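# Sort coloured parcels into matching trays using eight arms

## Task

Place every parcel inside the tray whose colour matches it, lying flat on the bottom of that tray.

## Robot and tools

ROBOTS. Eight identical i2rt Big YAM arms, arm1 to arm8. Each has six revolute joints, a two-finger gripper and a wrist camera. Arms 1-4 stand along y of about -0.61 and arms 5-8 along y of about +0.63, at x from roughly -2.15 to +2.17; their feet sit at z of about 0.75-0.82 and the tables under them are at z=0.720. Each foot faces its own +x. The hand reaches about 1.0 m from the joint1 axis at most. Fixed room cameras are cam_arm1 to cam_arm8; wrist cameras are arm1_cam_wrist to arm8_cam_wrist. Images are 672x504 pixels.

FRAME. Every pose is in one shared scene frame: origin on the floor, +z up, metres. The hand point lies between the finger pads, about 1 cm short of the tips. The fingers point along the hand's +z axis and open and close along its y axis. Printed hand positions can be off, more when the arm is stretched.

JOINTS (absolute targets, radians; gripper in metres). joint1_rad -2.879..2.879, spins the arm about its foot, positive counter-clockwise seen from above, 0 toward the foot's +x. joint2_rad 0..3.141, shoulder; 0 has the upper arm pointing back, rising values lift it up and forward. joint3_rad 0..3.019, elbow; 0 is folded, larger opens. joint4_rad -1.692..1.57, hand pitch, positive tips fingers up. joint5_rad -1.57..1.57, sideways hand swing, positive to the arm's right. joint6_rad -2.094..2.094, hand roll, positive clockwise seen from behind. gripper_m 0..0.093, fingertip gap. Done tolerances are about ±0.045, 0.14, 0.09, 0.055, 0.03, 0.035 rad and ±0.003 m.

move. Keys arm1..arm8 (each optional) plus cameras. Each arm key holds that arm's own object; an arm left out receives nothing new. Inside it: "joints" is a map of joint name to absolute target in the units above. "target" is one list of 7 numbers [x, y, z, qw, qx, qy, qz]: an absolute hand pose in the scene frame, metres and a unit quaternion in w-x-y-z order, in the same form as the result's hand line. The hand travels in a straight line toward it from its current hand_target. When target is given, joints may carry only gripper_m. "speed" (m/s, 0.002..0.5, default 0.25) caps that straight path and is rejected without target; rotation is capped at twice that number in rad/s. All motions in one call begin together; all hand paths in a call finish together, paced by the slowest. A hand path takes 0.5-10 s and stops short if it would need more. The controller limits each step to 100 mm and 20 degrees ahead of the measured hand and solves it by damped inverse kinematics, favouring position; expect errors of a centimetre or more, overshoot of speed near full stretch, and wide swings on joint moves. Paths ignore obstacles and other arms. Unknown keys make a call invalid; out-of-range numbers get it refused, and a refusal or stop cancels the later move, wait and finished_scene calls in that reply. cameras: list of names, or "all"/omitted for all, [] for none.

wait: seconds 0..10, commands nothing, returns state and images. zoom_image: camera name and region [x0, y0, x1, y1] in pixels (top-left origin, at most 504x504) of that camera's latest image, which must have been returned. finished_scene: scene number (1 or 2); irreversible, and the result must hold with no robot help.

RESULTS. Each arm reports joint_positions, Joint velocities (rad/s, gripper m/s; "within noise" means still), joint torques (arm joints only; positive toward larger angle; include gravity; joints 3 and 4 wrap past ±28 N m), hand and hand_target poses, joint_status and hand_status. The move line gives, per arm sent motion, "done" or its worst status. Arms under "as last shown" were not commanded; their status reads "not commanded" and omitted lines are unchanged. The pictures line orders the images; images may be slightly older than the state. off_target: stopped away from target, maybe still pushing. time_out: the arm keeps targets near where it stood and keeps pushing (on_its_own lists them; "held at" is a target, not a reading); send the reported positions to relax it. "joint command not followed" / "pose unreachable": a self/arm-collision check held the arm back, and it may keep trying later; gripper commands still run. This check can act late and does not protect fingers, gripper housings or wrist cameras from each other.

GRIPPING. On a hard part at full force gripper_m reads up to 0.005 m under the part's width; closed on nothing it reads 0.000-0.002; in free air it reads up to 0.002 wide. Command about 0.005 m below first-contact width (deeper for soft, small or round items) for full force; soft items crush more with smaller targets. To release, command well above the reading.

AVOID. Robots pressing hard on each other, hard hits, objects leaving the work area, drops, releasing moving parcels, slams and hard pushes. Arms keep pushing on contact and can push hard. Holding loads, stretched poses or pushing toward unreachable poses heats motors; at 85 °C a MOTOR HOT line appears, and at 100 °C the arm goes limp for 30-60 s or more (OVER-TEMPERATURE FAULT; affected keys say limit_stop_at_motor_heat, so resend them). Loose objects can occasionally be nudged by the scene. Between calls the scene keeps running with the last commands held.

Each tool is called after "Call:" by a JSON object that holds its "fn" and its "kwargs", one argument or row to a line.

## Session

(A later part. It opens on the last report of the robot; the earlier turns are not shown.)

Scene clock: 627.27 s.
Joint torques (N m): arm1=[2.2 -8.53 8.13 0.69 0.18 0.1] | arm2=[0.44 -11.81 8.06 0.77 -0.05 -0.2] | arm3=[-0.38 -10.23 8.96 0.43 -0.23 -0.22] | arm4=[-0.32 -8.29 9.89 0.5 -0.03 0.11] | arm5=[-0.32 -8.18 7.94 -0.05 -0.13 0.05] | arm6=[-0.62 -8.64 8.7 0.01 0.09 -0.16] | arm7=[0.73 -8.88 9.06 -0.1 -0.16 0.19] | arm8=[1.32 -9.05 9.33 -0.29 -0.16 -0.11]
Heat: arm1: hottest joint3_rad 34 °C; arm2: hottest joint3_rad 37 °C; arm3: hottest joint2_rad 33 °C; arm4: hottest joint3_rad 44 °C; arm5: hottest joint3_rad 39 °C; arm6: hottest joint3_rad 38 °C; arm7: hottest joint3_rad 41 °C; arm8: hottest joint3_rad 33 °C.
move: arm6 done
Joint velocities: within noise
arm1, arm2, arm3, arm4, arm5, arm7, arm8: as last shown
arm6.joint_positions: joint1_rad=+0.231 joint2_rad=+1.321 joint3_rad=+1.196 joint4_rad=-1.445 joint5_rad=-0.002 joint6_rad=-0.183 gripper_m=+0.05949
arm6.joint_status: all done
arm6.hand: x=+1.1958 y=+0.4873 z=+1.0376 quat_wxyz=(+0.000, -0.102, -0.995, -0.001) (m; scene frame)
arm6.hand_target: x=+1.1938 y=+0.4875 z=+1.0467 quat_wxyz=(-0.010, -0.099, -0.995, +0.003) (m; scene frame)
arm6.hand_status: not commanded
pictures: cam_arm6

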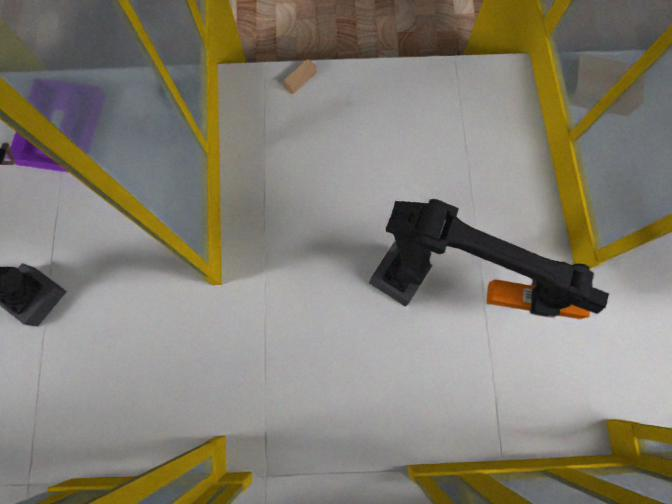

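Call:
{"fn": "move", "kwargs": {
  "arm6": {"target":[1.52,0.355,0.87,0,0,1,0],"speed":0.3},
  "cameras": []
}}

Call:
{"fn": "move", "kwargs": {
  "arm6": {"target":[1.52,0.355,0.755,0,0,1,0],"speed":0.15},
  "cameras": ["cam_arm6","cam_arm5"]
}}

Scene clock: 634.70 s.
Joint torques (N m): arm1=[2.26 -8.7 8.02 0.64 0.2 0.07] | arm2=[0.38 -11.81 8.06 0.77 -0.04 -0.2] | arm3=[-0.44 -10.23 8.95 0.43 -0.24 -0.22] | arm4=[-0.32 -8.29 9.89 0.51 -0.03 0.11] | arm5=[-0.38 -8.23 7.83 0.09 -0.11 0.04] | arm6=[-0.62 -18.26 13.08 -0.25 0.02 -0.18] | arm7=[0.5 -9.17 9.09 -0.1 -0.17 0.2] | arm8=[1.26 -9 9.31 -0.24 -0.15 -0.11]
Heat: arm1: hottest joint3_rad 34 °C; arm2: hottest joint3_rad 37 °C; arm3: hottest joint3_rad 33 °C; arm4: hottest joint3_rad 44 °C; arm5: hottest joint3_rad 39 °C; arm6: hottest joint3_rad 38 °C; arm7: hottest joint3_rad 41 °C; arm8: hottest joint3_rad 33 °C.
move: arm6 off_target
Joint velocities: within noise
arm1, arm2, arm4, arm5, arm7, arm8: as last shown
arm3.joint_positions: joint1_rad=-1.211 joint2_rad=+1.217 joint3_rad=+0.897 joint4_rad=-1.311 joint5_rad=+0.000 joint6_rad=+0.082 gripper_m=+0.08997
arm3.joint_status: not commanded
arm3.hand: x=+0.5100 y=-0.3202 z=+0.8973 quat_wxyz=(+0.019, +0.580, -0.814, +0.019) (m; scene frame)
arm3.hand_target: x=+0.5096 y=-0.3163 z=+0.9033 quat_wxyz=(+0.008, +0.588, -0.809, +0.007) (m; scene frame)
arm3.hand_status: not commanded
arm6.joint_positions: joint1_rad=+0.231 joint2_rad=+2.368 joint3_rad=+2.204 joint4_rad=-1.444 joint5_rad=+0.000 joint6_rad=-0.378 gripper_m=+0.05949
arm6.joint_status: not commanded
arm6.hand: x=+1.5057 y=+0.3608 z=+0.8554 quat_wxyz=(+0.017, -0.005, -1.000, -0.007) (m; scene frame)
arm6.hand_target: x=+1.5190 y=+0.3554 z=+0.8701 quat_wxyz=(-0.001, +0.000, -1.000, +0.000) (m; scene frame)
arm6.hand_status: off_target (0.021 m and 2.2 deg from the pose sent, 0.388 m and 11.7 deg at the start)
pictures: none
No camera images: "cameras" was empty.

Scene clock: 636.20 s.
Joint torques (N m): arm1=[2.26 -8.64 8.17 0.64 0.18 0.06] | arm2=[0.44 -11.81 8.06 0.77 -0.05 -0.2] | arm3=[-0.38 -10.05 8.94 0.46 -0.23 -0.21] | arm4=[-0.38 -8.29 9.88 0.51 -0.03 0.11] | arm5=[-0.62 -8.76 7.72 -0.09 -0.11 0.06] | arm6=[-0.5 -19.66 8.77 0.47 0.02 -0.18] | arm7=[0.62 -8.94 9.06 -0.14 -0.17 0.2] | arm8=[1.61 -8.94 9.32 -0.27 -0.17 -0.1]
Heat: arm1: hottest joint3_rad 34 °C; arm2: hottest joint3_rad 37 °C; arm3: hottest joint3_rad 33 °C; arm4: hottest joint3_rad 44 °C; arm5: hottest joint3_rad 39 °C; arm6: hottest joint3_rad 38 °C; arm7: hottest joint3_rad 41 °C; arm8: hottest joint3_rad 33 °C.
move: arm6 done
Joint velocities: within noise
arm1, arm2, arm3, arm4, arm5, arm7, arm8: as last shown
arm6.joint_positions: joint1_rad=+0.231 joint2_rad=+2.482 joint3_rad=+2.134 joint4_rad=-1.247 joint5_rad=+0.000 joint6_rad=-0.378 gripper_m=+0.05949
arm6.joint_status: not commanded
arm6.hand: x=+1.5131 y=+0.3578 z=+0.7498 quat_wxyz=(+0.011, -0.004, -1.000, -0.005) (m; scene frame)
arm6.hand_target: x=+1.5199 y=+0.3551 z=+0.7551 quat_wxyz=(+0.000, +0.000, -1.000, +0.000) (m; scene frame)
arm6.hand_status: done (0.009 m and 1.5 deg from the pose sent, 0.102 m and 2.2 deg at the start)
pictures: cam_arm5, cam_arm6

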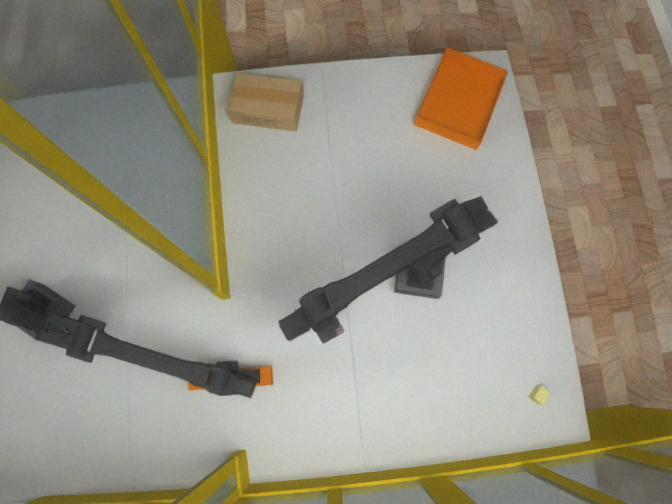

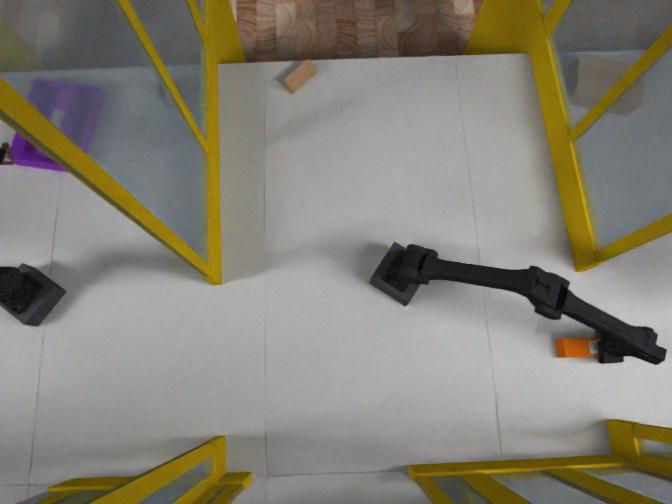

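Call:
{"fn": "move", "kwargs": {
  "arm6": {"target":[1.52,0.355,0.745,0,0,1,0],"speed":0.1},
  "cameras": []
}}

Call:
{"fn": "move", "kwargs": {
  "arm6": {"joints":{"gripper_m":0.09}},
  "cameras": []
}}

Call:
{"fn": "move", "kwargs": {
  "arm6": {"target":[1.51,0.355,0.89,0,0,1,0],"speed":0.35},
  "cameras": []
}}

Call:
{"fn": "move", "kwargs": {
  "arm6": {"joints":{"joint2_rad":1.3,"joint3_rad":1.2,"joint4_rad":-1.45}},
  "cameras": []
}}

Call:
{"fn": "move", "kwargs": {
  "arm5": {"target":[1.51,0.355,0.845,0,1,0,0],"speed":0.35},
  "cameras": ["arm5_cam_wrist"]
}}

Scene clock: 646.47 s.
Joint torques (N m): arm1=[2.08 -8.41 8.06 0.64 0.19 0.09] | arm2=[0.44 -11.81 8.08 0.77 -0.05 -0.2] | arm3=[-0.5 -10.17 8.95 0.43 -0.24 -0.21] | arm4=[-0.38 -8.29 9.89 0.51 -0.03 0.11] | arm5=[-0.26 -8.64 7.83 -0.08 -0.09 0.04] | arm6=[-0.56 -18.78 8.4 0.55 0.02 -0.18] | arm7=[0.44 -8.94 9.01 -0.13 -0.16 0.2] | arm8=[1.49 -8.88 9.32 -0.31 -0.16 -0.1]
Heat: arm1: hottest joint3_rad 34 °C; arm2: hottest joint3_rad 37 °C; arm3: hottest joint3_rad 33 °C; arm4: hottest joint3_rad 44 °C; arm5: hottest joint3_rad 39 °C; arm6: hottest joint3_rad 37 °C; arm7: hottest joint3_rad 41 °C; arm8: hottest joint3_rad 33 °C.
move: arm6 done
Joint velocities: within noise
arm1, arm2, arm3, arm4, arm7, arm8: as last shown
arm5.joint_positions: joint1_rad=+0.665 joint2_rad=+1.311 joint3_rad=+1.182 joint4_rad=-1.440 joint5_rad=-0.001 joint6_rad=-0.010 gripper_m=+0.09014
arm5.joint_status: not commanded
arm5.hand: x=+1.8241 y=+0.4979 z=+1.0073 quat_wxyz=(-0.002, +0.979, +0.205, +0.001) (m; scene frame)
arm5.hand_target: x=+1.8232 y=+0.4955 z=+1.0178 quat_wxyz=(+0.000, +0.979, +0.203, -0.008) (m; scene frame)
arm5.hand_status: not commanded
arm6.joint_positions: joint1_rad=+0.231 joint2_rad=+2.482 joint3_rad=+2.134 joint4_rad=-1.231 joint5_rad=+0.000 joint6_rad=-0.378 gripper_m=+0.05949
arm6.joint_status: not commanded
arm6.hand: x=+1.5166 y=+0.3564 z=+0.7498 quat_wxyz=(+0.004, -0.004, -1.000, -0.002) (m; scene frame)
arm6.hand_target: x=+1.5199 y=+0.3550 z=+0.7450 quat_wxyz=(+0.000, +0.000, -1.000, +0.000) (m; scene frame)
arm6.hand_status: done (0.006 m and 0.7 deg from the pose sent, 0.009 m and 1.5 deg at the start)
pictures: none
No camera images: "cameras" was empty.

Scene clock: 647.07 s.
Joint torques (N m): arm1=[2.43 -8.7 8.05 0.69 0.18 0.08] | arm2=[0.44 -11.81 8.08 0.77 -0.05 -0.2] | arm3=[-0.5 -10.11 8.96 0.43 -0.23 -0.21] | arm4=[-0.32 -8.29 9.89 0.51 -0.03 0.11] | arm5=[-1.14 -8.59 7.71 0.02 -0.11 0.04] | arm6=[-0.62 -18.78 8.4 0.57 0.02 -0.18] | arm7=[0.5 -9 9.02 -0.1 -0.16 0.19] | arm8=[1.61 -8.59 9.24 -0.24 -0.14 -0.1]
Heat: arm1: hottest joint3_rad 34 °C; arm2: hottest joint3_rad 37 °C; arm3: hottest joint3_rad 33 °C; arm4: hottest joint3_rad 44 °C; arm5: hottest joint3_rad 39 °C; arm6: hottest joint2_rad 36 °C; arm7: hottest joint3_rad 41 °C; arm8: hottest joint3_rad 33 °C.
move: arm6 done
Joint velocities: within noise
arm1.joint_positions: joint1_rad=-1.541 joint2_rad=+1.303 joint3_rad=+1.207 joint4_rad=-1.458 joint5_rad=+0.004 joint6_rad=+0.282 gripper_m=+0.08989
arm1.joint_status: not commanded
arm1.hand: x=-2.2959 y=-0.9461 z=+1.0002 quat_wxyz=(-0.009, -0.902, -0.432, +0.008) (m; scene frame)
arm1.hand_target: x=-2.2922 y=-0.9473 z=+0.9986 quat_wxyz=(-0.010, -0.901, -0.434, +0.011) (m; scene frame)
arm1.hand_status: not commanded
arm2, arm3, arm4, arm5, arm7, arm8: as last shown
arm6.joint_positions: joint1_rad=+0.231 joint2_rad=+2.482 joint3_rad=+2.134 joint4_rad=-1.231 joint5_rad=+0.000 joint6_rad=-0.378 gripper_m=+0.08976
arm6.joint_status: all done
arm6.hand: x=+1.5166 y=+0.3564 z=+0.7498 quat_wxyz=(+0.004, -0.004, -1.000, -0.002) (m; scene frame)
arm6.hand_target: x=+1.5199 y=+0.3550 z=+0.7450 quat_wxyz=(+0.000, +0.000, -1.000, +0.000) (m; scene frame)
arm6.hand_status: not commanded
pictures: none
No camera images: "cameras" was empty.

Scene clock: 648.47 s.
Joint torques (N m): arm1=[2.08 -8.59 8.08 0.68 0.19 0.06] | arm2=[0.44 -11.81 8.08 0.77 -0.05 -0.2] | arm3=[-0.44 -10.17 8.96 0.46 -0.24 -0.21] | arm4=[-0.38 -8.29 9.89 0.51 -0.03 0.11] | arm5=[-0.67 -8.35 7.84 -0.02 -0.11 0.04] | arm6=[-0.91 -19.37 12.41 -0.25 0.03 -0.18] | arm7=[0.44 -9.05 9.09 -0.08 -0.17 0.19] | arm8=[1.55 -9.05 9.29 -0.31 -0.15 -0.11]
Heat: arm1: hottest joint3_rad 34 °C; arm2: hottest joint3_rad 37 °C; arm3: hottest joint3_rad 33 °C; arm4: hottest joint3_rad 44 °C; arm5: hottest joint3_rad 39 °C; arm6: hottest joint3_rad 37 °C; arm7: hottest joint3_rad 41 °C; arm8: hottest joint3_rad 33 °C.
move: arm6 off_target
Joint velocities: within noise
arm1, arm3, arm5: as last shown
arm2.joint_positions: joint1_rad=-1.428 joint2_rad=+1.309 joint3_rad=+1.201 joint4_rad=-1.457 joint5_rad=+0.002 joint6_rad=+0.022 gripper_m=+0.08993
arm2.joint_status: not commanded
arm2.hand: x=-0.6697 y=-0.3015 z=+1.0247 quat_wxyz=(-0.004, +0.493, -0.870, -0.001) (m; scene frame)
arm2.hand_target: x=-0.6704 y=-0.3006 z=+1.0274 quat_wxyz=(-0.009, +0.500, -0.866, -0.005) (m; scene frame)
arm2.hand_status: not commanded
arm4.joint_positions: joint1_rad=+1.801 joint2_rad=+1.306 joint3_rad=+1.205 joint4_rad=-1.456 joint5_rad=+0.011 joint6_rad=-0.402 gripper_m=+0.08990
arm4.joint_status: not commanded
arm4.hand: x=+1.3473 y=-0.4663 z=+0.9856 quat_wxyz=(-0.003, +1.000, +0.007, -0.010) (m; scene frame)
arm4.hand_target: x=+1.3487 y=-0.4643 z=+0.9860 quat_wxyz=(-0.005, +1.000, +0.000, -0.013) (m; scene frame)
arm4.hand_status: not commanded
arm6.joint_positions: joint1_rad=+0.231 joint2_rad=+2.341 joint3_rad=+2.181 joint4_rad=-1.460 joint5_rad=+0.000 joint6_rad=-0.383 gripper_m=+0.08987
arm6.joint_status: not commanded
arm6.hand: x=+1.4978 y=+0.3641 z=+0.8658 quat_wxyz=(+0.023, -0.002, -1.000, -0.009) (m; scene frame)
arm6.hand_target: x=+1.5088 y=+0.3555 z=+0.8901 quat_wxyz=(+0.000, +0.000, -1.000, +0.000) (m; scene frame)
arm6.hand_status: off_target (0.029 m and 2.8 deg from the pose sent, 0.140 m and 0.7 deg at the start; pose on its path clipped on 7 of 42 steps)
arm7.joint_positions: joint1_rad=+2.181 joint2_rad=+1.308 joint3_rad=+1.212 joint4_rad=-1.443 joint5_rad=+0.003 joint6_rad=+0.155 gripper_m=+0.08994
arm7.joint_status: not commanded
arm7.hand: x=-0.4116 y=+0.9909 z=+1.0314 quat_wxyz=(-0.012, +0.639, -0.769, -0.012) (m; scene frame)
arm7.hand_target: x=-0.4158 y=+0.9853 z=+1.0299 quat_wxyz=(-0.008, +0.640, -0.769, -0.009) (m; scene frame)
arm7.hand_status: not commanded
arm8.joint_positions: joint1_rad=+0.474 joint2_rad=+1.299 joint3_rad=+1.203 joint4_rad=-1.445 joint5_rad=+0.003 joint6_rad=+0.012 gripper_m=+0.08992
arm8.joint_status: not commanded
arm8.hand: x=-1.7109 y=+0.2857 z=+0.9893 quat_wxyz=(-0.009, -0.756, -0.654, +0.013) (m; scene frame)
arm8.hand_target: x=-1.7116 y=+0.2879 z=+0.9874 quat_wxyz=(-0.007, -0.755, -0.656, +0.008) (m; scene frame)
arm8.hand_status: not commanded
pictures: none
No camera images: "cameras" was empty.

Scene clock: 650.13 s.
Joint torques (N m): arm1=[2.14 -8.29 8.05 0.57 0.21 0.09] | arm2=[0.44 -11.81 8.08 0.77 -0.05 -0.2] | arm3=[-0.38 -10.23 8.94 0.46 -0.24 -0.21] | arm4=[-0.32 -8.29 9.89 0.51 -0.03 0.11] | arm5=[-0.21 -8.59 7.77 0.03 -0.1 0.03] | arm6=[-1.03 -8.76 8.65 0.32 0.03 -0.18] | arm7=[0.44 -9 9.03 -0.12 -0.16 0.2] | arm8=[1.2 -8.82 9.26 -0.4 -0.15 -0.11]
Heat: arm1: hottest joint3_rad 34 °C; arm2: hottest joint3_rad 37 °C; arm3: hottest joint3_rad 33 °C; arm4: hottest joint3_rad 44 °C; arm5: hottest joint3_rad 39 °C; arm6: hottest joint3_rad 37 °C; arm7: hottest joint3_rad 41 °C; arm8: hottest joint3_rad 33 °C.
move: arm6 done
Joint velocities: within noise
arm1, arm2, arm3, arm4, arm5, arm7, arm8: as last shown
arm6.joint_positions: joint1_rad=+0.231 joint2_rad=+1.323 joint3_rad=+1.196 joint4_rad=-1.455 joint5_rad=+0.000 joint6_rad=-0.383 gripper_m=+0.08987
arm6.joint_status: all done
arm6.hand: x=+1.1939 y=+0.4879 z=+1.0371 quat_wxyz=(+0.005, -0.002, -1.000, -0.002) (m; scene frame)
arm6.hand_target: x=+1.1933 y=+0.4860 z=+1.0466 quat_wxyz=(-0.010, +0.000, -1.000, +0.004) (m; scene frame)
arm6.hand_status: not commanded
pictures: none
No camera images: "cameras" was empty.

Scene clock: 652.47 s.
Joint torques (N m): arm1=[2.32 -8.23 8.1 0.68 0.19 0.08] | arm2=[0.44 -11.81 8.08 0.77 -0.05 -0.2] | arm3=[-0.5 -10.23 8.94 0.46 -0.24 -0.21] | arm4=[-0.32 -8.29 9.89 0.51 -0.03 0.11] | arm5=[-0.56 -20.48 9.92 -0.08 -0.11 0.07] | arm6=[-0.97 -8.82 8.65 0.32 0.03 -0.17] | arm7=[0.5 -9 9.03 -0.05 -0.16 0.19] | arm8=[1.49 -8.82 9.36 -0.29 -0.15 -0.11]
Heat: arm1: hottest joint3_rad 34 °C; arm2: hottest joint3_rad 37 °C; arm3: hottest joint3_rad 33 °C; arm4: hottest joint3_rad 44 °C; arm5: hottest joint3_rad 39 °C; arm6: hottest joint2_rad 36 °C; arm7: hottest joint3_rad 41 °C; arm8: hottest joint3_rad 33 °C.
move: arm5 off_target
Joint velocities: within noise
arm1, arm2, arm3, arm4, arm6, arm7, arm8: as last shown
arm5.joint_positions: joint1_rad=+0.669 joint2_rad=+2.337 joint3_rad=+2.158 joint4_rad=-1.422 joint5_rad=-0.005 joint6_rad=+0.405 gripper_m=+0.09014
arm5.joint_status: not commanded
arm5.hand: x=+1.5204 y=+0.3649 z=+0.8291 quat_wxyz=(-0.007, +1.000, +0.002, +0.016) (m; scene frame)
arm5.hand_target: x=+1.5108 y=+0.3554 z=+0.8450 quat_wxyz=(+0.000, +1.000, +0.000, +0.000) (m; scene frame)
arm5.hand_status: off_target (0.021 m and 2.0 deg from the pose sent, 0.381 m and 23.7 deg at the start)
arm6.hand: x=+1.1939 y=+0.4879 z=+1.0372 quat_wxyz=(+0.005, -0.002, -1.000, -0.002) (m; scene frame)
arm6.hand_target: x=+1.1932 y=+0.4860 z=+1.0467 quat_wxyz=(-0.010, +0.000, -1.000, +0.004) (m; scene frame)
pictures: arm5_cam_wrist
camera_calibration:
arm5_cam_wrist: T_world_to_cam=[[0.00771471, 0.999784, 0.0192992, -0.391495], [0.802205, -0.0177101, 0.596786, -1.70037], [0.596999, 0.0108779, -0.802168, -0.12241], [0, 0, 0, 1]] pos_world=[1.44014, 0.362629, 0.92412]

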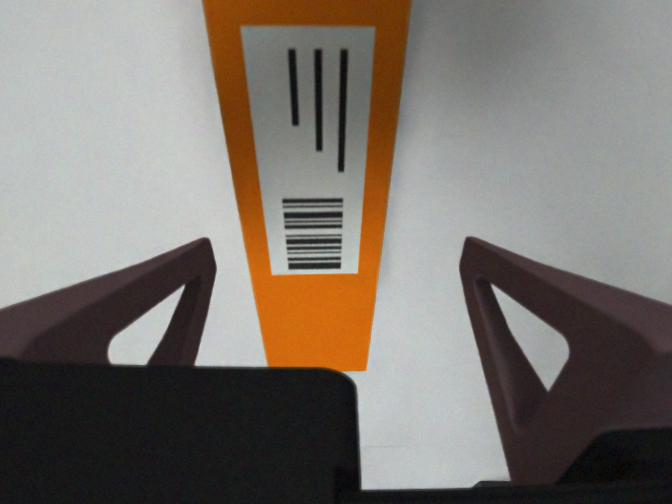

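Call:
{"fn": "move", "kwargs": {
  "arm5": {"target":[1.504,0.342,0.747,0,1,0,0],"speed":0.2},
  "cameras": ["arm5_cam_wrist"]
}}

Call:
{"fn": "move", "kwargs": {
  "arm5": {"joints":{"gripper_m":0.05}},
  "cameras": ["arm5_cam_wrist"]
}}

Call:
{"fn": "move", "kwargs": {
  "arm5": {"target":[1.515,0.348,0.89,0,1,0,0],"speed":0.3},
  "cameras": []
}}

Call:
{"fn": "move", "kwargs": {
  "arm5": {"joints":{"joint2_rad":1.3,"joint3_rad":1.2,"joint4_rad":-1.45,"joint6_rad":0}},
  "cameras": []
}}

Call:
{"fn": "move", "kwargs": {
  "arm5": {"joints":{"joint1_rad":-1.70,"joint6_rad":0.08}},
  "cameras": ["cam_arm5"]
}}

Scene clock: 662.43 s.
Joint torques (N m): arm1=[2.32 -8.23 8.08 0.58 0.2 0.08] | arm2=[0.44 -11.81 8.06 0.76 -0.05 -0.2] | arm3=[-0.38 -10.11 8.99 0.44 -0.23 -0.22] | arm4=[-0.38 -8.29 9.89 0.51 -0.03 0.11] | arm5=[-0.21 -20.48 7.64 0.65 -0.04 0.05] | arm6=[-0.97 -8.76 8.64 0.31 0.03 -0.18] | arm7=[0.44 -8.88 9.03 -0.06 -0.17 0.19] | arm8=[1.55 -9.05 9.31 -0.31 -0.15 -0.1]
Heat: arm1: hottest joint3_rad 34 °C; arm2: hottest joint3_rad 37 °C; arm3: hottest joint3_rad 33 °C; arm4: hottest joint3_rad 44 °C; arm5: hottest joint3_rad 40 °C; arm6: hottest joint2_rad 36 °C; arm7: hottest joint3_rad 41 °C; arm8: hottest joint3_rad 33 °C.
move: arm5 done
Joint velocities: within noise
arm1, arm2, arm3, arm4, arm6, arm7, arm8: as last shown
arm5.joint_positions: joint1_rad=+0.682 joint2_rad=+2.445 joint3_rad=+2.152 joint4_rad=-1.283 joint5_rad=-0.006 joint6_rad=+0.421 gripper_m=+0.09010
arm5.joint_status: not commanded
arm5.hand: x=+1.5076 y=+0.3497 z=+0.7511 quat_wxyz=(-0.002, +1.000, +0.000, +0.005) (m; scene frame)
arm5.hand_target: x=+1.5042 y=+0.3420 z=+0.7471 quat_wxyz=(+0.000, +1.000, +0.000, +0.000) (m; scene frame)
arm5.hand_status: done (0.009 m and 0.6 deg from the pose sent, 0.087 m and 2.0 deg at the start)
pictures: arm5_cam_wrist
camera_calibration:
arm5_cam_wrist: T_world_to_cam=[[0.0109928, 0.999902, 0.00866209, -0.371607], [0.814856, -0.0139785, 0.579494, -1.6512], [0.579559, 0.000688122, -0.81493, -0.137729], [0, 0, 0, 1]] pos_world=[1.4294, 0.348584, 0.84784]

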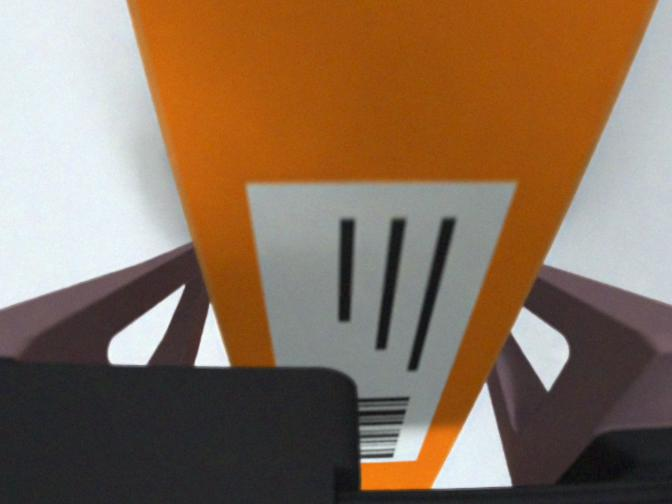

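Scene clock: 663.03 s.
Joint torques (N m): arm1=[2.08 -8.76 8.06 0.59 0.18 0.07] | arm2=[0.44 -11.81 8.06 0.77 -0.05 -0.2] | arm3=[-0.32 -10.17 8.96 0.44 -0.24 -0.22] | arm4=[-0.32 -8.29 9.89 0.51 -0.03 0.11] | arm5=[-0.97 -20.19 7.57 0.55 -0.06 0.05] | arm6=[-0.97 -8.76 8.66 0.34 0.04 -0.17] | arm7=[0.5 -8.94 9.09 -0.1 -0.17 0.19] | arm8=[1.38 -8.7 9.32 -0.28 -0.16 -0.09]
Heat: arm1: hottest joint3_rad 34 °C; arm2: hottest joint3_rad 37 °C; arm3: hottest joint3_rad 33 °C; arm4: hottest joint3_rad 44 °C; arm5: hottest joint3_rad 40 °C; arm6: hottest joint2_rad 36 °C; arm7: hottest joint3_rad 41 °C; arm8: hottest joint3_rad 33 °C.
move: arm5 off_target
Joint velocities: within noise
arm1, arm2, arm4, arm6, arm7, arm8: as last shown
arm3.joint_positions: joint1_rad=-1.211 joint2_rad=+1.217 joint3_rad=+0.897 joint4_rad=-1.311 joint5_rad=+0.000 joint6_rad=+0.082 gripper_m=+0.08997
arm3.joint_status: not commanded
arm3.hand: x=+0.5100 y=-0.3202 z=+0.8973 quat_wxyz=(+0.019, +0.580, -0.814, +0.019) (m; scene frame)
arm3.hand_target: x=+0.5096 y=-0.3163 z=+0.9033 quat_wxyz=(+0.008, +0.588, -0.809, +0.007) (m; scene frame)
arm3.hand_status: not commanded
arm5.joint_positions: joint1_rad=+0.684 joint2_rad=+2.445 joint3_rad=+2.152 joint4_rad=-1.283 joint5_rad=-0.005 joint6_rad=+0.421 gripper_m=+0.05851
arm5.joint_status: gripper_m off_target (ended at +0.05853, target +0.05000)
arm5.hand: x=+1.5083 y=+0.3480 z=+0.7511 quat_wxyz=(-0.002, +1.000, +0.001, +0.005) (m; scene frame)
arm5.hand_target: x=+1.5042 y=+0.3420 z=+0.7471 quat_wxyz=(+0.000, +1.000, +0.000, +0.000) (m; scene frame)
arm5.hand_status: not commanded
pictures: arm5_cam_wrist
camera_calibration:
arm5_cam_wrist: T_world_to_cam=[[0.0087012, 0.999922, 0.00900274, -0.366727], [0.814968, -0.0123081, 0.579375, -1.6525], [0.57944, 0.00229569, -0.815011, -0.138496], [0, 0, 0, 1]] pos_world=[1.43018, 0.346677, 0.847843]

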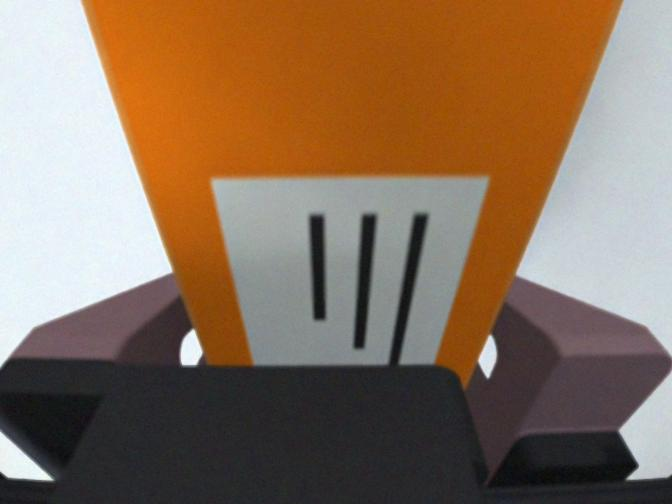

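Scene clock: 664.50 s.
Joint torques (N m): arm1=[2.2 -8.53 8.03 0.69 0.18 0.06] | arm2=[0.44 -11.81 8.06 0.77 -0.05 -0.2] | arm3=[-0.26 -10.23 8.95 0.47 -0.24 -0.22] | arm4=[-0.32 -8.29 9.89 0.51 -0.03 0.11] | arm5=[-0.67 -21.25 10.21 -0.16 -0.06 0.01] | arm6=[-0.97 -8.82 8.64 0.32 0.03 -0.18] | arm7=[0.44 -8.94 9.09 -0.09 -0.16 0.19] | arm8=[1.49 -8.64 9.36 -0.38 -0.15 -0.11]
Heat: arm1: hottest joint3_rad 34 °C; arm2: hottest joint3_rad 37 °C; arm3: hottest joint3_rad 33 °C; arm4: hottest joint3_rad 44 °C; arm5: hottest joint3_rad 40 °C; arm6: hottest joint2_rad 36 °C; arm7: hottest joint3_rad 41 °C; arm8: hottest joint3_rad 33 °C.
move: arm5 off_target
Joint velocities: within noise
arm1, arm2, arm3, arm4, arm6, arm7, arm8: as last shown
arm5.joint_positions: joint1_rad=+0.684 joint2_rad=+2.320 joint3_rad=+2.236 joint4_rad=-1.522 joint5_rad=-0.005 joint6_rad=+0.421 gripper_m=+0.05851
arm5.joint_status: not commanded
arm5.hand: x=+1.5251 y=+0.3551 z=+0.8700 quat_wxyz=(-0.008, +1.000, +0.001, +0.019) (m; scene frame)
arm5.hand_target: x=+1.5159 y=+0.3484 z=+0.8900 quat_wxyz=(+0.000, +1.000, +0.000, +0.000) (m; scene frame)
arm5.hand_status: off_target (0.023 m and 2.3 deg from the pose sent, 0.139 m and 0.7 deg at the start; pose on its path clipped on 5 of 44 steps)
pictures: none
No camera images: "cameras" was empty.

Scene clock: 666.23 s.
Joint torques (N m): arm1=[2.08 -8.59 8.12 0.66 0.21 0.07] | arm2=[0.38 -11.81 8.06 0.77 -0.05 -0.2] | arm3=[-0.5 -10.11 8.95 0.43 -0.23 -0.21] | arm4=[-0.32 -8.29 9.88 0.51 -0.03 0.11] | arm5=[-0.5 -7.77 7.38 0.47 -0.08 -0.17] | arm6=[-0.97 -8.7 8.66 0.31 0.03 -0.17] | arm7=[0.5 -9 9.01 -0.08 -0.16 0.19] | arm8=[1.49 -9 9.33 -0.35 -0.16 -0.1]
Heat: arm1: hottest joint3_rad 34 °C; arm2: hottest joint3_rad 37 °C; arm3: hottest joint3_rad 33 °C; arm4: hottest joint3_rad 44 °C; arm5: hottest joint3_rad 40 °C; arm6: hottest joint2_rad 36 °C; arm7: hottest joint3_rad 41 °C; arm8: hottest joint3_rad 33 °C.
move: arm5 done
Joint velocities: within noise
arm1, arm2, arm3, arm4, arm6, arm7, arm8: as last shown
arm5.joint_positions: joint1_rad=+0.684 joint2_rad=+1.309 joint3_rad=+1.188 joint4_rad=-1.456 joint5_rad=-0.005 joint6_rad=+0.010 gripper_m=+0.05852
arm5.joint_status: all done
arm5.hand: x=+1.8293 y=+0.4915 z=+1.0103 quat_wxyz=(-0.001, +0.979, +0.205, +0.006) (m; scene frame)
arm5.hand_target: x=+1.8262 y=+0.4889 z=+1.0177 quat_wxyz=(+0.002, +0.977, +0.212, -0.007) (m; scene frame)
arm5.hand_status: not commanded
pictures: none
No camera images: "cameras" was empty.

Scene clock: 668.77 s.
Joint torques (N m): arm1=[2.32 -8.88 8.08 0.65 0.18 0.07] | arm2=[0.38 -11.81 8.08 0.77 -0.05 -0.2] | arm3=[-0.44 -10.11 8.94 0.46 -0.24 -0.21] | arm4=[-0.32 -8.29 9.89 0.51 -0.03 0.11] | arm5=[-0.5 -7.77 7.49 0.53 -0.21 0.02] | arm6=[-0.97 -8.7 8.64 0.32 0.03 -0.17] | arm7=[0.5 -8.94 9.01 -0.1 -0.16 0.19] | arm8=[1.79 -9.11 9.36 -0.29 -0.13 -0.1]
Heat: arm1: hottest joint3_rad 34 °C; arm2: hottest joint3_rad 37 °C; arm3: hottest joint3_rad 33 °C; arm4: hottest joint3_rad 44 °C; arm5: hottest joint3_rad 40 °C; arm6: hottest joint2_rad 36 °C; arm7: hottest joint3_rad 41 °C; arm8: hottest joint3_rad 33 °C.
move: arm5 done
Joint velocities: within noise
arm1.joint_positions: joint1_rad=-1.541 joint2_rad=+1.303 joint3_rad=+1.207 joint4_rad=-1.458 joint5_rad=+0.004 joint6_rad=+0.282 gripper_m=+0.08989
arm1.joint_status: not commanded
arm1.hand: x=-2.2959 y=-0.9461 z=+1.0002 quat_wxyz=(-0.009, -0.902, -0.432, +0.008) (m; scene frame)
arm1.hand_target: x=-2.2922 y=-0.9473 z=+0.9986 quat_wxyz=(-0.010, -0.901, -0.434, +0.011) (m; scene frame)
arm1.hand_status: not commanded
arm2, arm3, arm4, arm6, arm7, arm8: as last shown
arm5.joint_positions: joint1_rad=-1.704 joint2_rad=+1.309 joint3_rad=+1.188 joint4_rad=-1.456 joint5_rad=-0.003 joint6_rad=+0.072 gripper_m=+0.05847
arm5.joint_status: all done
arm5.hand: x=+2.3049 y=+0.9818 z=+1.0150 quat_wxyz=(+0.000, +0.525, -0.851, -0.001) (m; scene frame)
arm5.hand_target: x=+2.3048 y=+0.9860 z=+1.0226 quat_wxyz=(-0.010, +0.523, -0.852, -0.009) (m; scene frame)
arm5.hand_status: not commanded
pictures: cam_arm5

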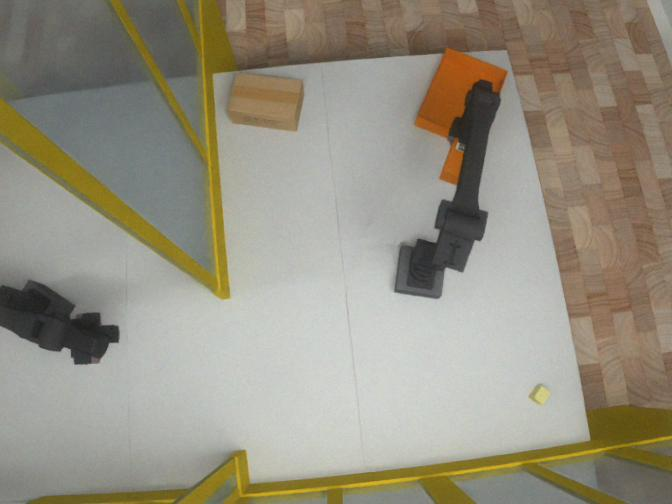

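Call:
{"fn": "move", "kwargs": {
  "arm5": {"target":[2.428,1.302,0.90,0,-0.5225,0.8526,0],"speed":0.3},
  "cameras": []
}}

Call:
{"fn": "move", "kwargs": {
  "arm5": {"target":[2.428,1.302,0.83,0,-0.5225,0.8526,0],"speed":0.15},
  "cameras": ["arm5_cam_wrist","cam_arm5"]
}}

Scene clock: 679.33 s.
Joint torques (N m): arm1=[2.2 -8.47 8.12 0.66 0.18 0.09] | arm2=[0.44 -11.81 8.06 0.77 -0.05 -0.2] | arm3=[-0.44 -10.17 8.94 0.44 -0.24 -0.22] | arm4=[-0.32 -8.29 9.89 0.51 -0.03 0.11] | arm5=[-0.56 -19.49 10.17 -0.02 -0.1 0.04] | arm6=[-0.97 -8.76 8.65 0.29 0.03 -0.18] | arm7=[0.5 -8.88 9.05 -0.09 -0.17 0.19] | arm8=[1.9 -8.94 9.25 -0.29 -0.15 -0.11]
Heat: arm1: hottest joint3_rad 34 °C; arm2: hottest joint3_rad 37 °C; arm3: hottest joint3_rad 33 °C; arm4: hottest joint3_rad 44 °C; arm5: hottest joint3_rad 39 °C; arm6: hottest joint3_rad 36 °C; arm7: hottest joint3_rad 41 °C; arm8: hottest joint3_rad 33 °C.
move: arm5 off_target
Joint velocities: within noise
arm1, arm3, arm6: as last shown
arm2.joint_positions: joint1_rad=-1.428 joint2_rad=+1.309 joint3_rad=+1.201 joint4_rad=-1.457 joint5_rad=+0.002 joint6_rad=+0.022 gripper_m=+0.08993
arm2.joint_status: not commanded
arm2.hand: x=-0.6697 y=-0.3015 z=+1.0247 quat_wxyz=(-0.004, +0.493, -0.870, -0.001) (m; scene frame)
arm2.hand_target: x=-0.6704 y=-0.3006 z=+1.0274 quat_wxyz=(-0.009, +0.500, -0.866, -0.005) (m; scene frame)
arm2.hand_status: not commanded
arm4.joint_positions: joint1_rad=+1.801 joint2_rad=+1.306 joint3_rad=+1.205 joint4_rad=-1.456 joint5_rad=+0.011 joint6_rad=-0.402 gripper_m=+0.08990
arm4.joint_status: not commanded
arm4.hand: x=+1.3473 y=-0.4663 z=+0.9856 quat_wxyz=(-0.003, +1.000, +0.007, -0.010) (m; scene frame)
arm4.hand_target: x=+1.3487 y=-0.4643 z=+0.9860 quat_wxyz=(-0.005, +1.000, +0.000, -0.013) (m; scene frame)
arm4.hand_status: not commanded
arm5.joint_positions: joint1_rad=-1.697 joint2_rad=+2.311 joint3_rad=+2.227 joint4_rad=-1.533 joint5_rad=-0.003 joint6_rad=+0.080 gripper_m=+0.05847
arm5.joint_status: not commanded
arm5.hand: x=+2.4273 y=+1.2886 z=+0.8816 quat_wxyz=(+0.016, +0.524, -0.851, +0.011) (m; scene frame)
arm5.hand_target: x=+2.4276 y=+1.3010 z=+0.9003 quat_wxyz=(+0.000, +0.523, -0.853, -0.001) (m; scene frame)
arm5.hand_status: off_target (0.023 m and 2.3 deg from the pose sent, 0.362 m and 0.3 deg at the start)
arm7.joint_positions: joint1_rad=+2.181 joint2_rad=+1.308 joint3_rad=+1.212 joint4_rad=-1.443 joint5_rad=+0.003 joint6_rad=+0.155 gripper_m=+0.08994
arm7.joint_status: not commanded
arm7.hand: x=-0.4116 y=+0.9909 z=+1.0314 quat_wxyz=(-0.012, +0.639, -0.769, -0.012) (m; scene frame)
arm7.hand_target: x=-0.4158 y=+0.9853 z=+1.0299 quat_wxyz=(-0.008, +0.640, -0.769, -0.009) (m; scene frame)
arm7.hand_status: not commanded
arm8.joint_positions: joint1_rad=+0.474 joint2_rad=+1.299 joint3_rad=+1.203 joint4_rad=-1.445 joint5_rad=+0.003 joint6_rad=+0.012 gripper_m=+0.08992
arm8.joint_status: not commanded
arm8.hand: x=-1.7109 y=+0.2857 z=+0.9893 quat_wxyz=(-0.009, -0.756, -0.654, +0.013) (m; scene frame)
arm8.hand_target: x=-1.7116 y=+0.2879 z=+0.9874 quat_wxyz=(-0.007, -0.755, -0.656, +0.008) (m; scene frame)
arm8.hand_status: not commanded
pictures: none
No camera images: "cameras" was empty.

Scene clock: 680.60 s.
Joint torques (N m): arm1=[2.14 -8.82 8.13 0.68 0.19 0.07] | arm2=[0.44 -11.81 8.06 0.77 -0.04 -0.2] | arm3=[-0.38 -10.17 8.96 0.46 -0.24 -0.21] | arm4=[-0.32 -8.29 9.89 0.51 -0.03 0.11] | arm5=[-0.09 -21.83 7.21 0.76 -0.07 0.04] | arm6=[-0.97 -8.76 8.65 0.32 0.03 -0.18] | arm7=[0.56 -9.05 9.06 -0.09 -0.17 0.18] | arm8=[1.38 -8.82 9.31 -0.29 -0.16 -0.09]
Heat: arm1: hottest joint3_rad 34 °C; arm2: hottest joint3_rad 37 °C; arm3: hottest joint3_rad 33 °C; arm4: hottest joint3_rad 44 °C; arm5: hottest joint3_rad 39 °C; arm6: hottest joint3_rad 36 °C; arm7: hottest joint3_rad 41 °C; arm8: hottest joint3_rad 33 °C.
move: arm5 off_target
Joint velocities: within noise
arm1, arm2, arm3, arm4, arm7, arm8: as last shown
arm5.joint_positions: joint1_rad=-1.697 joint2_rad=+2.359 joint3_rad=+2.143 joint4_rad=-1.398 joint5_rad=-0.003 joint6_rad=+0.080 gripper_m=+0.05847
arm5.joint_status: not commanded
arm5.hand: x=+2.4291 y=+1.2929 z=+0.8171 quat_wxyz=(+0.015, +0.524, -0.851, +0.010) (m; scene frame)
arm5.hand_target: x=+2.4279 y=+1.3017 z=+0.8301 quat_wxyz=(+0.000, +0.523, -0.853, +0.000) (m; scene frame)
arm5.hand_status: off_target (0.016 m and 2.1 deg from the pose sent, 0.053 m and 2.3 deg at the start)
arm6.joint_positions: joint1_rad=+0.231 joint2_rad=+1.323 joint3_rad=+1.196 joint4_rad=-1.455 joint5_rad=+0.000 joint6_rad=-0.383 gripper_m=+0.08987
arm6.joint_status: not commanded
arm6.hand: x=+1.1939 y=+0.4879 z=+1.0372 quat_wxyz=(+0.005, -0.002, -1.000, -0.002) (m; scene frame)
arm6.hand_target: x=+1.1932 y=+0.4860 z=+1.0467 quat_wxyz=(-0.010, +0.000, -1.000, +0.004) (m; scene frame)
arm6.hand_status: not commanded
pictures: arm5_cam_wrist, cam_arm5
camera_calibration:
arm5_cam_wrist: T_world_to_cam=[[0.887756, -0.460256, 0.00730564, -1.56624], [-0.372181, -0.708355, 0.599761, 1.33745], [-0.270869, -0.535161, -0.800146, 2.12781], [0, 0, 0, 1]] pos_world=[2.46457, 1.36524, 0.911855]

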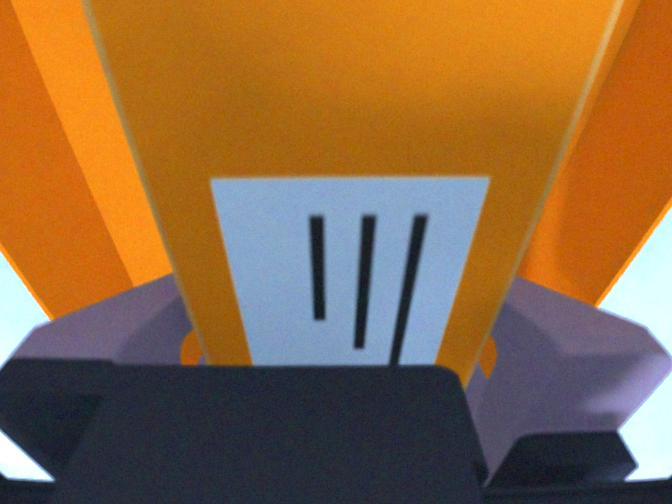

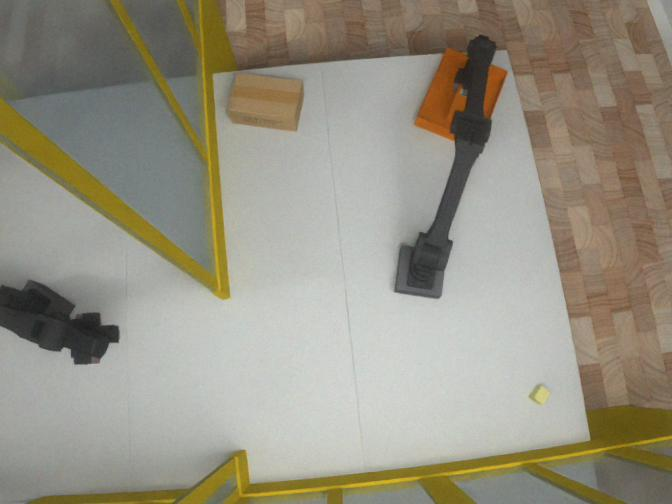

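Call:
{"fn": "move", "kwargs": {
  "arm5": {"target":[2.421,1.290,0.762,0,-0.5225,0.8526,0],"speed":0.12},
  "cameras": ["arm5_cam_wrist","cam_arm5"]
}}

Scene clock: 686.00 s.
Joint torques (N m): arm1=[2.2 -8.35 8.09 0.58 0.18 0.06] | arm2=[0.44 -11.81 8.06 0.77 -0.05 -0.2] | arm3=[-0.26 -10.17 8.95 0.43 -0.24 -0.22] | arm4=[-0.32 -8.29 9.88 0.51 -0.03 0.11] | arm5=[-0.38 -20.84 6.76 0.73 -0.1 0.07] | arm6=[-1.03 -8.7 8.64 0.32 0.02 -0.18] | arm7=[0.5 -8.88 9.06 -0.09 -0.17 0.19] | arm8=[1.55 -8.94 9.31 -0.31 -0.14 -0.11]
Heat: arm1: hottest joint3_rad 34 °C; arm2: hottest joint3_rad 37 °C; arm3: hottest joint3_rad 33 °C; arm4: hottest joint3_rad 44 °C; arm5: hottest joint3_rad 39 °C; arm6: hottest joint3_rad 36 °C; arm7: hottest joint3_rad 41 °C; arm8: hottest joint3_rad 33 °C.
move: arm5 done
Joint velocities: within noise
arm1, arm2, arm3, arm4, arm6, arm7, arm8: as last shown
arm5.joint_positions: joint1_rad=-1.694 joint2_rad=+2.364 joint3_rad=+1.994 joint4_rad=-1.228 joint5_rad=-0.003 joint6_rad=+0.083 gripper_m=+0.05847
arm5.joint_status: not commanded
arm5.hand: x=+2.4231 y=+1.2829 z=+0.7592 quat_wxyz=(+0.008, +0.524, -0.852, +0.005) (m; scene frame)
arm5.hand_target: x=+2.4210 y=+1.2899 z=+0.7621 quat_wxyz=(+0.000, +0.523, -0.853, +0.000) (m; scene frame)
arm5.hand_status: done (0.008 m and 1.2 deg from the pose sent, 0.056 m and 2.1 deg at the start)
pictures: arm5_cam_wrist, cam_arm5
camera_calibration:
arm5_cam_wrist: T_world_to_cam=[[0.887549, -0.460675, 0.00592339, -1.56301], [-0.376071, -0.717001, 0.586924, 1.39318], [-0.266134, -0.523152, -0.80962, 2.05478], [0, 0, 0, 1]] pos_world=[2.45803, 1.35383, 0.855163]

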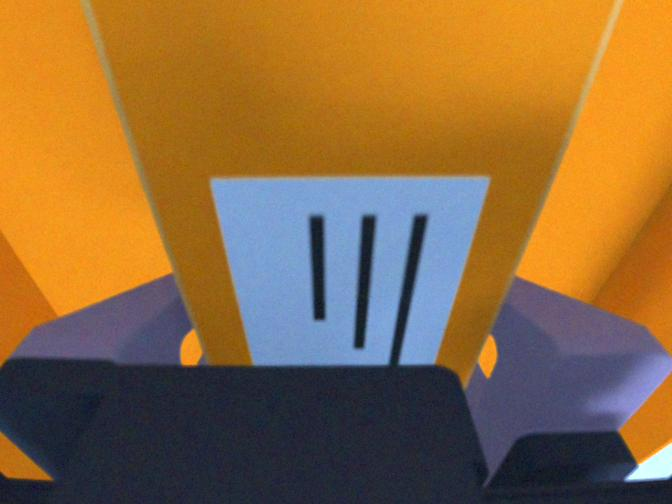

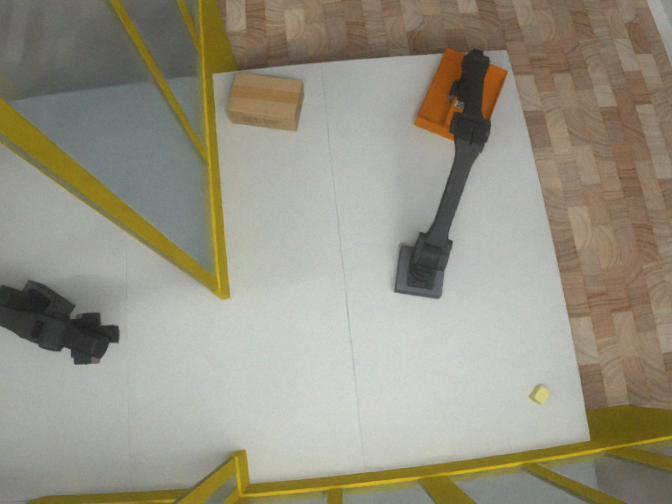

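Call:
{"fn": "move", "kwargs": {
  "arm5": {"target":[2.421,1.290,0.748,0,-0.5225,0.8526,0],"speed":0.1},
  "cameras": []
}}

Call:
{"fn": "move", "kwargs": {
  "arm5": {"joints":{"gripper_m":0.09}},
  "cameras": []
}}

Call:
{"fn": "move", "kwargs": {
  "arm5": {"target":[2.421,1.285,0.90,0,-0.5225,0.8526,0],"speed":0.25},
  "cameras": []
}}

Call:
{"fn": "move", "kwargs": {
  "arm5": {"joints":{"joint2_rad":1.3,"joint3_rad":1.2,"joint4_rad":-1.45}},
  "cameras": ["cam_arm5","cam_arm7"]
}}

Scene clock: 713.50 s.
Joint torques (N m): arm1=[2.08 -8.29 8.05 0.64 0.18 0.08] | arm2=[0.44 -11.81 8.06 0.77 -0.05 -0.2] | arm3=[-0.38 -10.23 8.96 0.46 -0.24 -0.21] | arm4=[-0.38 -8.29 9.89 0.53 -0.03 0.11] | arm5=[-0.03 -19.43 6.42 0.59 -0.1 0.01] | arm6=[-1.03 -8.76 8.64 0.31 0.03 -0.18] | arm7=[0.56 -8.88 9.03 -0.1 -0.17 0.2] | arm8=[1.32 -8.82 9.28 -0.27 -0.14 -0.1]
Heat: arm1: hottest joint3_rad 34 °C; arm2: hottest joint3_rad 37 °C; arm3: hottest joint3_rad 33 °C; arm4: hottest joint3_rad 44 °C; arm5: hottest joint3_rad 38 °C; arm6: hottest joint3_rad 35 °C; arm7: hottest joint3_rad 41 °C; arm8: hottest joint3_rad 34 °C.
move: arm5 done
Joint velocities: within noise
arm1, arm2, arm3, arm4, arm6, arm7, arm8: as last shown
arm5.joint_positions: joint1_rad=-1.693 joint2_rad=+2.370 joint3_rad=+1.988 joint4_rad=-1.202 joint5_rad=-0.002 joint6_rad=+0.084 gripper_m=+0.05847
arm5.joint_status: not commanded
arm5.hand: x=+2.4236 y=+1.2859 z=+0.7529 quat_wxyz=(+0.003, +0.524, -0.852, +0.002) (m; scene frame)
arm5.hand_target: x=+2.4209 y=+1.2899 z=+0.7481 quat_wxyz=(+0.000, +0.523, -0.853, +0.000) (m; scene frame)
arm5.hand_status: done (0.007 m and 0.4 deg from the pose sent, 0.013 m and 1.1 deg at the start)
pictures: none
No camera images: "cameras" was empty.

Scene clock: 714.13 s.
Joint torques (N m): arm1=[2.32 -8.29 8.03 0.66 0.2 0.08] | arm2=[0.44 -11.81 8.06 0.77 -0.05 -0.2] | arm3=[-0.32 -10.17 8.96 0.47 -0.24 -0.21] | arm4=[-0.32 -8.29 9.89 0.51 -0.03 0.11] | arm5=[-0.67 -19.49 6.39 0.83 -0.06 0.03] | arm6=[-1.03 -8.76 8.65 0.32 0.03 -0.18] | arm7=[0.38 -9.11 9.01 -0.09 -0.16 0.19] | arm8=[1.73 -8.59 9.4 -0.31 -0.15 -0.1]
Heat: arm1: hottest joint3_rad 34 °C; arm2: hottest joint3_rad 37 °C; arm3: hottest joint3_rad 33 °C; arm4: hottest joint3_rad 44 °C; arm5: hottest joint3_rad 38 °C; arm6: hottest joint3_rad 35 °C; arm7: hottest joint3_rad 41 °C; arm8: hottest joint3_rad 34 °C.
move: arm5 done
Joint velocities: within noise
arm1, arm2, arm4, arm6, arm7, arm8: as last shown
arm3.joint_positions: joint1_rad=-1.211 joint2_rad=+1.217 joint3_rad=+0.897 joint4_rad=-1.311 joint5_rad=+0.000 joint6_rad=+0.082 gripper_m=+0.08997
arm3.joint_status: not commanded
arm3.hand: x=+0.5100 y=-0.3202 z=+0.8973 quat_wxyz=(+0.019, +0.580, -0.814, +0.019) (m; scene frame)
arm3.hand_target: x=+0.5096 y=-0.3163 z=+0.9033 quat_wxyz=(+0.008, +0.588, -0.809, +0.007) (m; scene frame)
arm3.hand_status: not commanded
arm5.joint_positions: joint1_rad=-1.693 joint2_rad=+2.371 joint3_rad=+1.988 joint4_rad=-1.202 joint5_rad=-0.002 joint6_rad=+0.084 gripper_m=+0.08980
arm5.joint_status: all done
arm5.hand: x=+2.4236 y=+1.2858 z=+0.7524 quat_wxyz=(+0.003, +0.524, -0.852, +0.002) (m; scene frame)
arm5.hand_target: x=+2.4209 y=+1.2899 z=+0.7481 quat_wxyz=(+0.000, +0.523, -0.853, +0.000) (m; scene frame)
arm5.hand_status: not commanded
pictures: none
No camera images: "cameras" was empty.

Scene clock: 715.67 s.
Joint torques (N m): arm1=[2.37 -8.47 8.08 0.58 0.19 0.09] | arm2=[0.44 -11.81 8.08 0.77 -0.05 -0.2] | arm3=[-0.38 -10.29 8.94 0.44 -0.24 -0.22] | arm4=[-0.32 -8.29 9.88 0.53 -0.03 0.11] | arm5=[-0.79 -19.6 9.76 -0.25 -0.08 0.03] | arm6=[-0.97 -8.76 8.64 0.31 0.03 -0.18] | arm7=[0.5 -9.05 8.98 -0.09 -0.16 0.2] | arm8=[1.38 -9 9.36 -0.35 -0.17 -0.09]
Heat: arm1: hottest joint3_rad 34 °C; arm2: hottest joint3_rad 37 °C; arm3: hottest joint3_rad 33 °C; arm4: hottest joint3_rad 44 °C; arm5: hottest joint3_rad 38 °C; arm6: hottest joint3_rad 35 °C; arm7: hottest joint3_rad 41 °C; arm8: hottest joint3_rad 34 °C.
move: arm5 off_target
Joint velocities: within noise
arm1, arm2, arm3, arm4, arm6, arm7, arm8: as last shown
arm5.joint_positions: joint1_rad=-1.693 joint2_rad=+2.240 joint3_rad=+2.113 joint4_rad=-1.480 joint5_rad=-0.002 joint6_rad=+0.084 gripper_m=+0.08989
arm5.joint_status: not commanded
arm5.hand: x=+2.4186 y=+1.2740 z=+0.8865 quat_wxyz=(+0.012, +0.524, -0.852, +0.008) (m; scene frame)
arm5.hand_target: x=+2.4207 y=+1.2844 z=+0.9002 quat_wxyz=(+0.000, +0.523, -0.853, +0.000) (m; scene frame)
arm5.hand_status: off_target (0.018 m and 1.7 deg from the pose sent, 0.148 m and 0.4 deg at the start; pose on its path clipped on 5 of 46 steps)
pictures: none
No camera images: "cameras" was empty.

Scene clock: 717.33 s.
Joint torques (N m): arm1=[1.9 -8.59 8.08 0.65 0.17 0.07] | arm2=[0.44 -11.81 8.08 0.77 -0.05 -0.2] | arm3=[-0.38 -10.23 8.94 0.43 -0.24 -0.22] | arm4=[-0.32 -8.29 9.89 0.51 -0.03 0.11] | arm5=[-0.44 -7.77 7.42 0.62 -0.05 0.01] | arm6=[-0.97 -8.82 8.64 0.32 0.03 -0.18] | arm7=[0.56 -8.88 9.02 -0.13 -0.16 0.2] | arm8=[1.49 -9 9.29 -0.25 -0.15 -0.11]
Heat: arm1: hottest joint3_rad 34 °C; arm2: hottest joint3_rad 37 °C; arm3: hottest joint3_rad 33 °C; arm4: hottest joint3_rad 44 °C; arm5: hottest joint3_rad 38 °C; arm6: hottest joint3_rad 35 °C; arm7: hottest joint3_rad 41 °C; arm8: hottest joint3_rad 34 °C.
move: arm5 done
Joint velocities: within noise
arm1, arm2, arm3, arm4, arm6, arm7, arm8: as last shown
arm5.joint_positions: joint1_rad=-1.693 joint2_rad=+1.307 joint3_rad=+1.190 joint4_rad=-1.456 joint5_rad=-0.002 joint6_rad=+0.084 gripper_m=+0.08989
arm5.joint_status: all done
arm5.hand: x=+2.3014 y=+0.9835 z=+1.0165 quat_wxyz=(-0.002, +0.524, -0.852, -0.002) (m; scene frame)
arm5.hand_target: x=+2.3018 y=+0.9872 z=+1.0224 quat_wxyz=(-0.011, +0.523, -0.852, -0.008) (m; scene frame)
arm5.hand_status: not commanded
pictures: cam_arm5, cam_arm7

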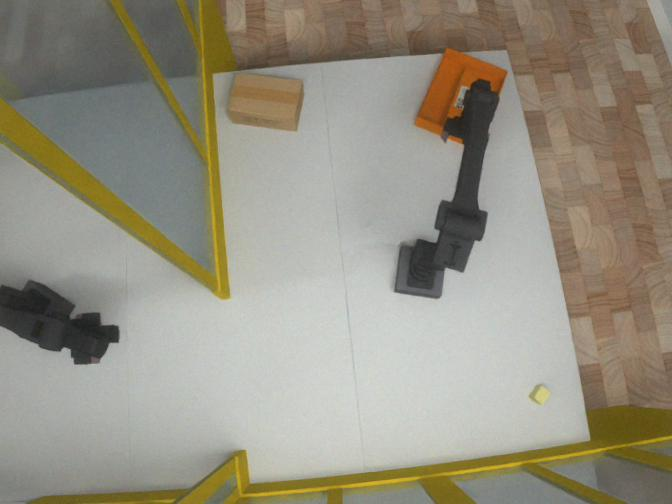

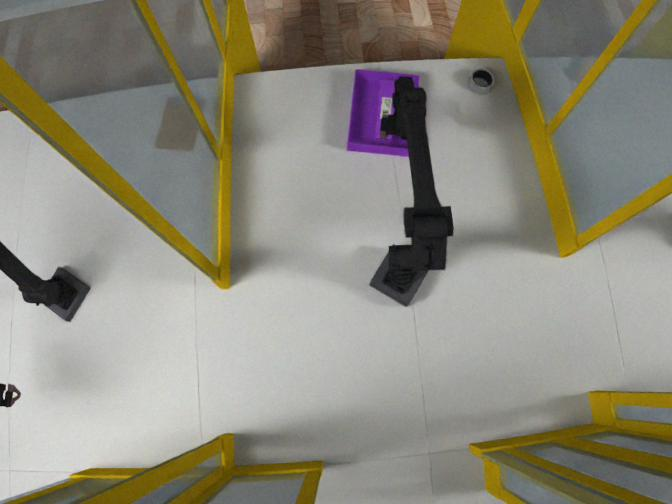

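Call:
{"fn": "finished_scene", "kwargs": {
  "scene": 1
}}

The scene is finished: the task was done.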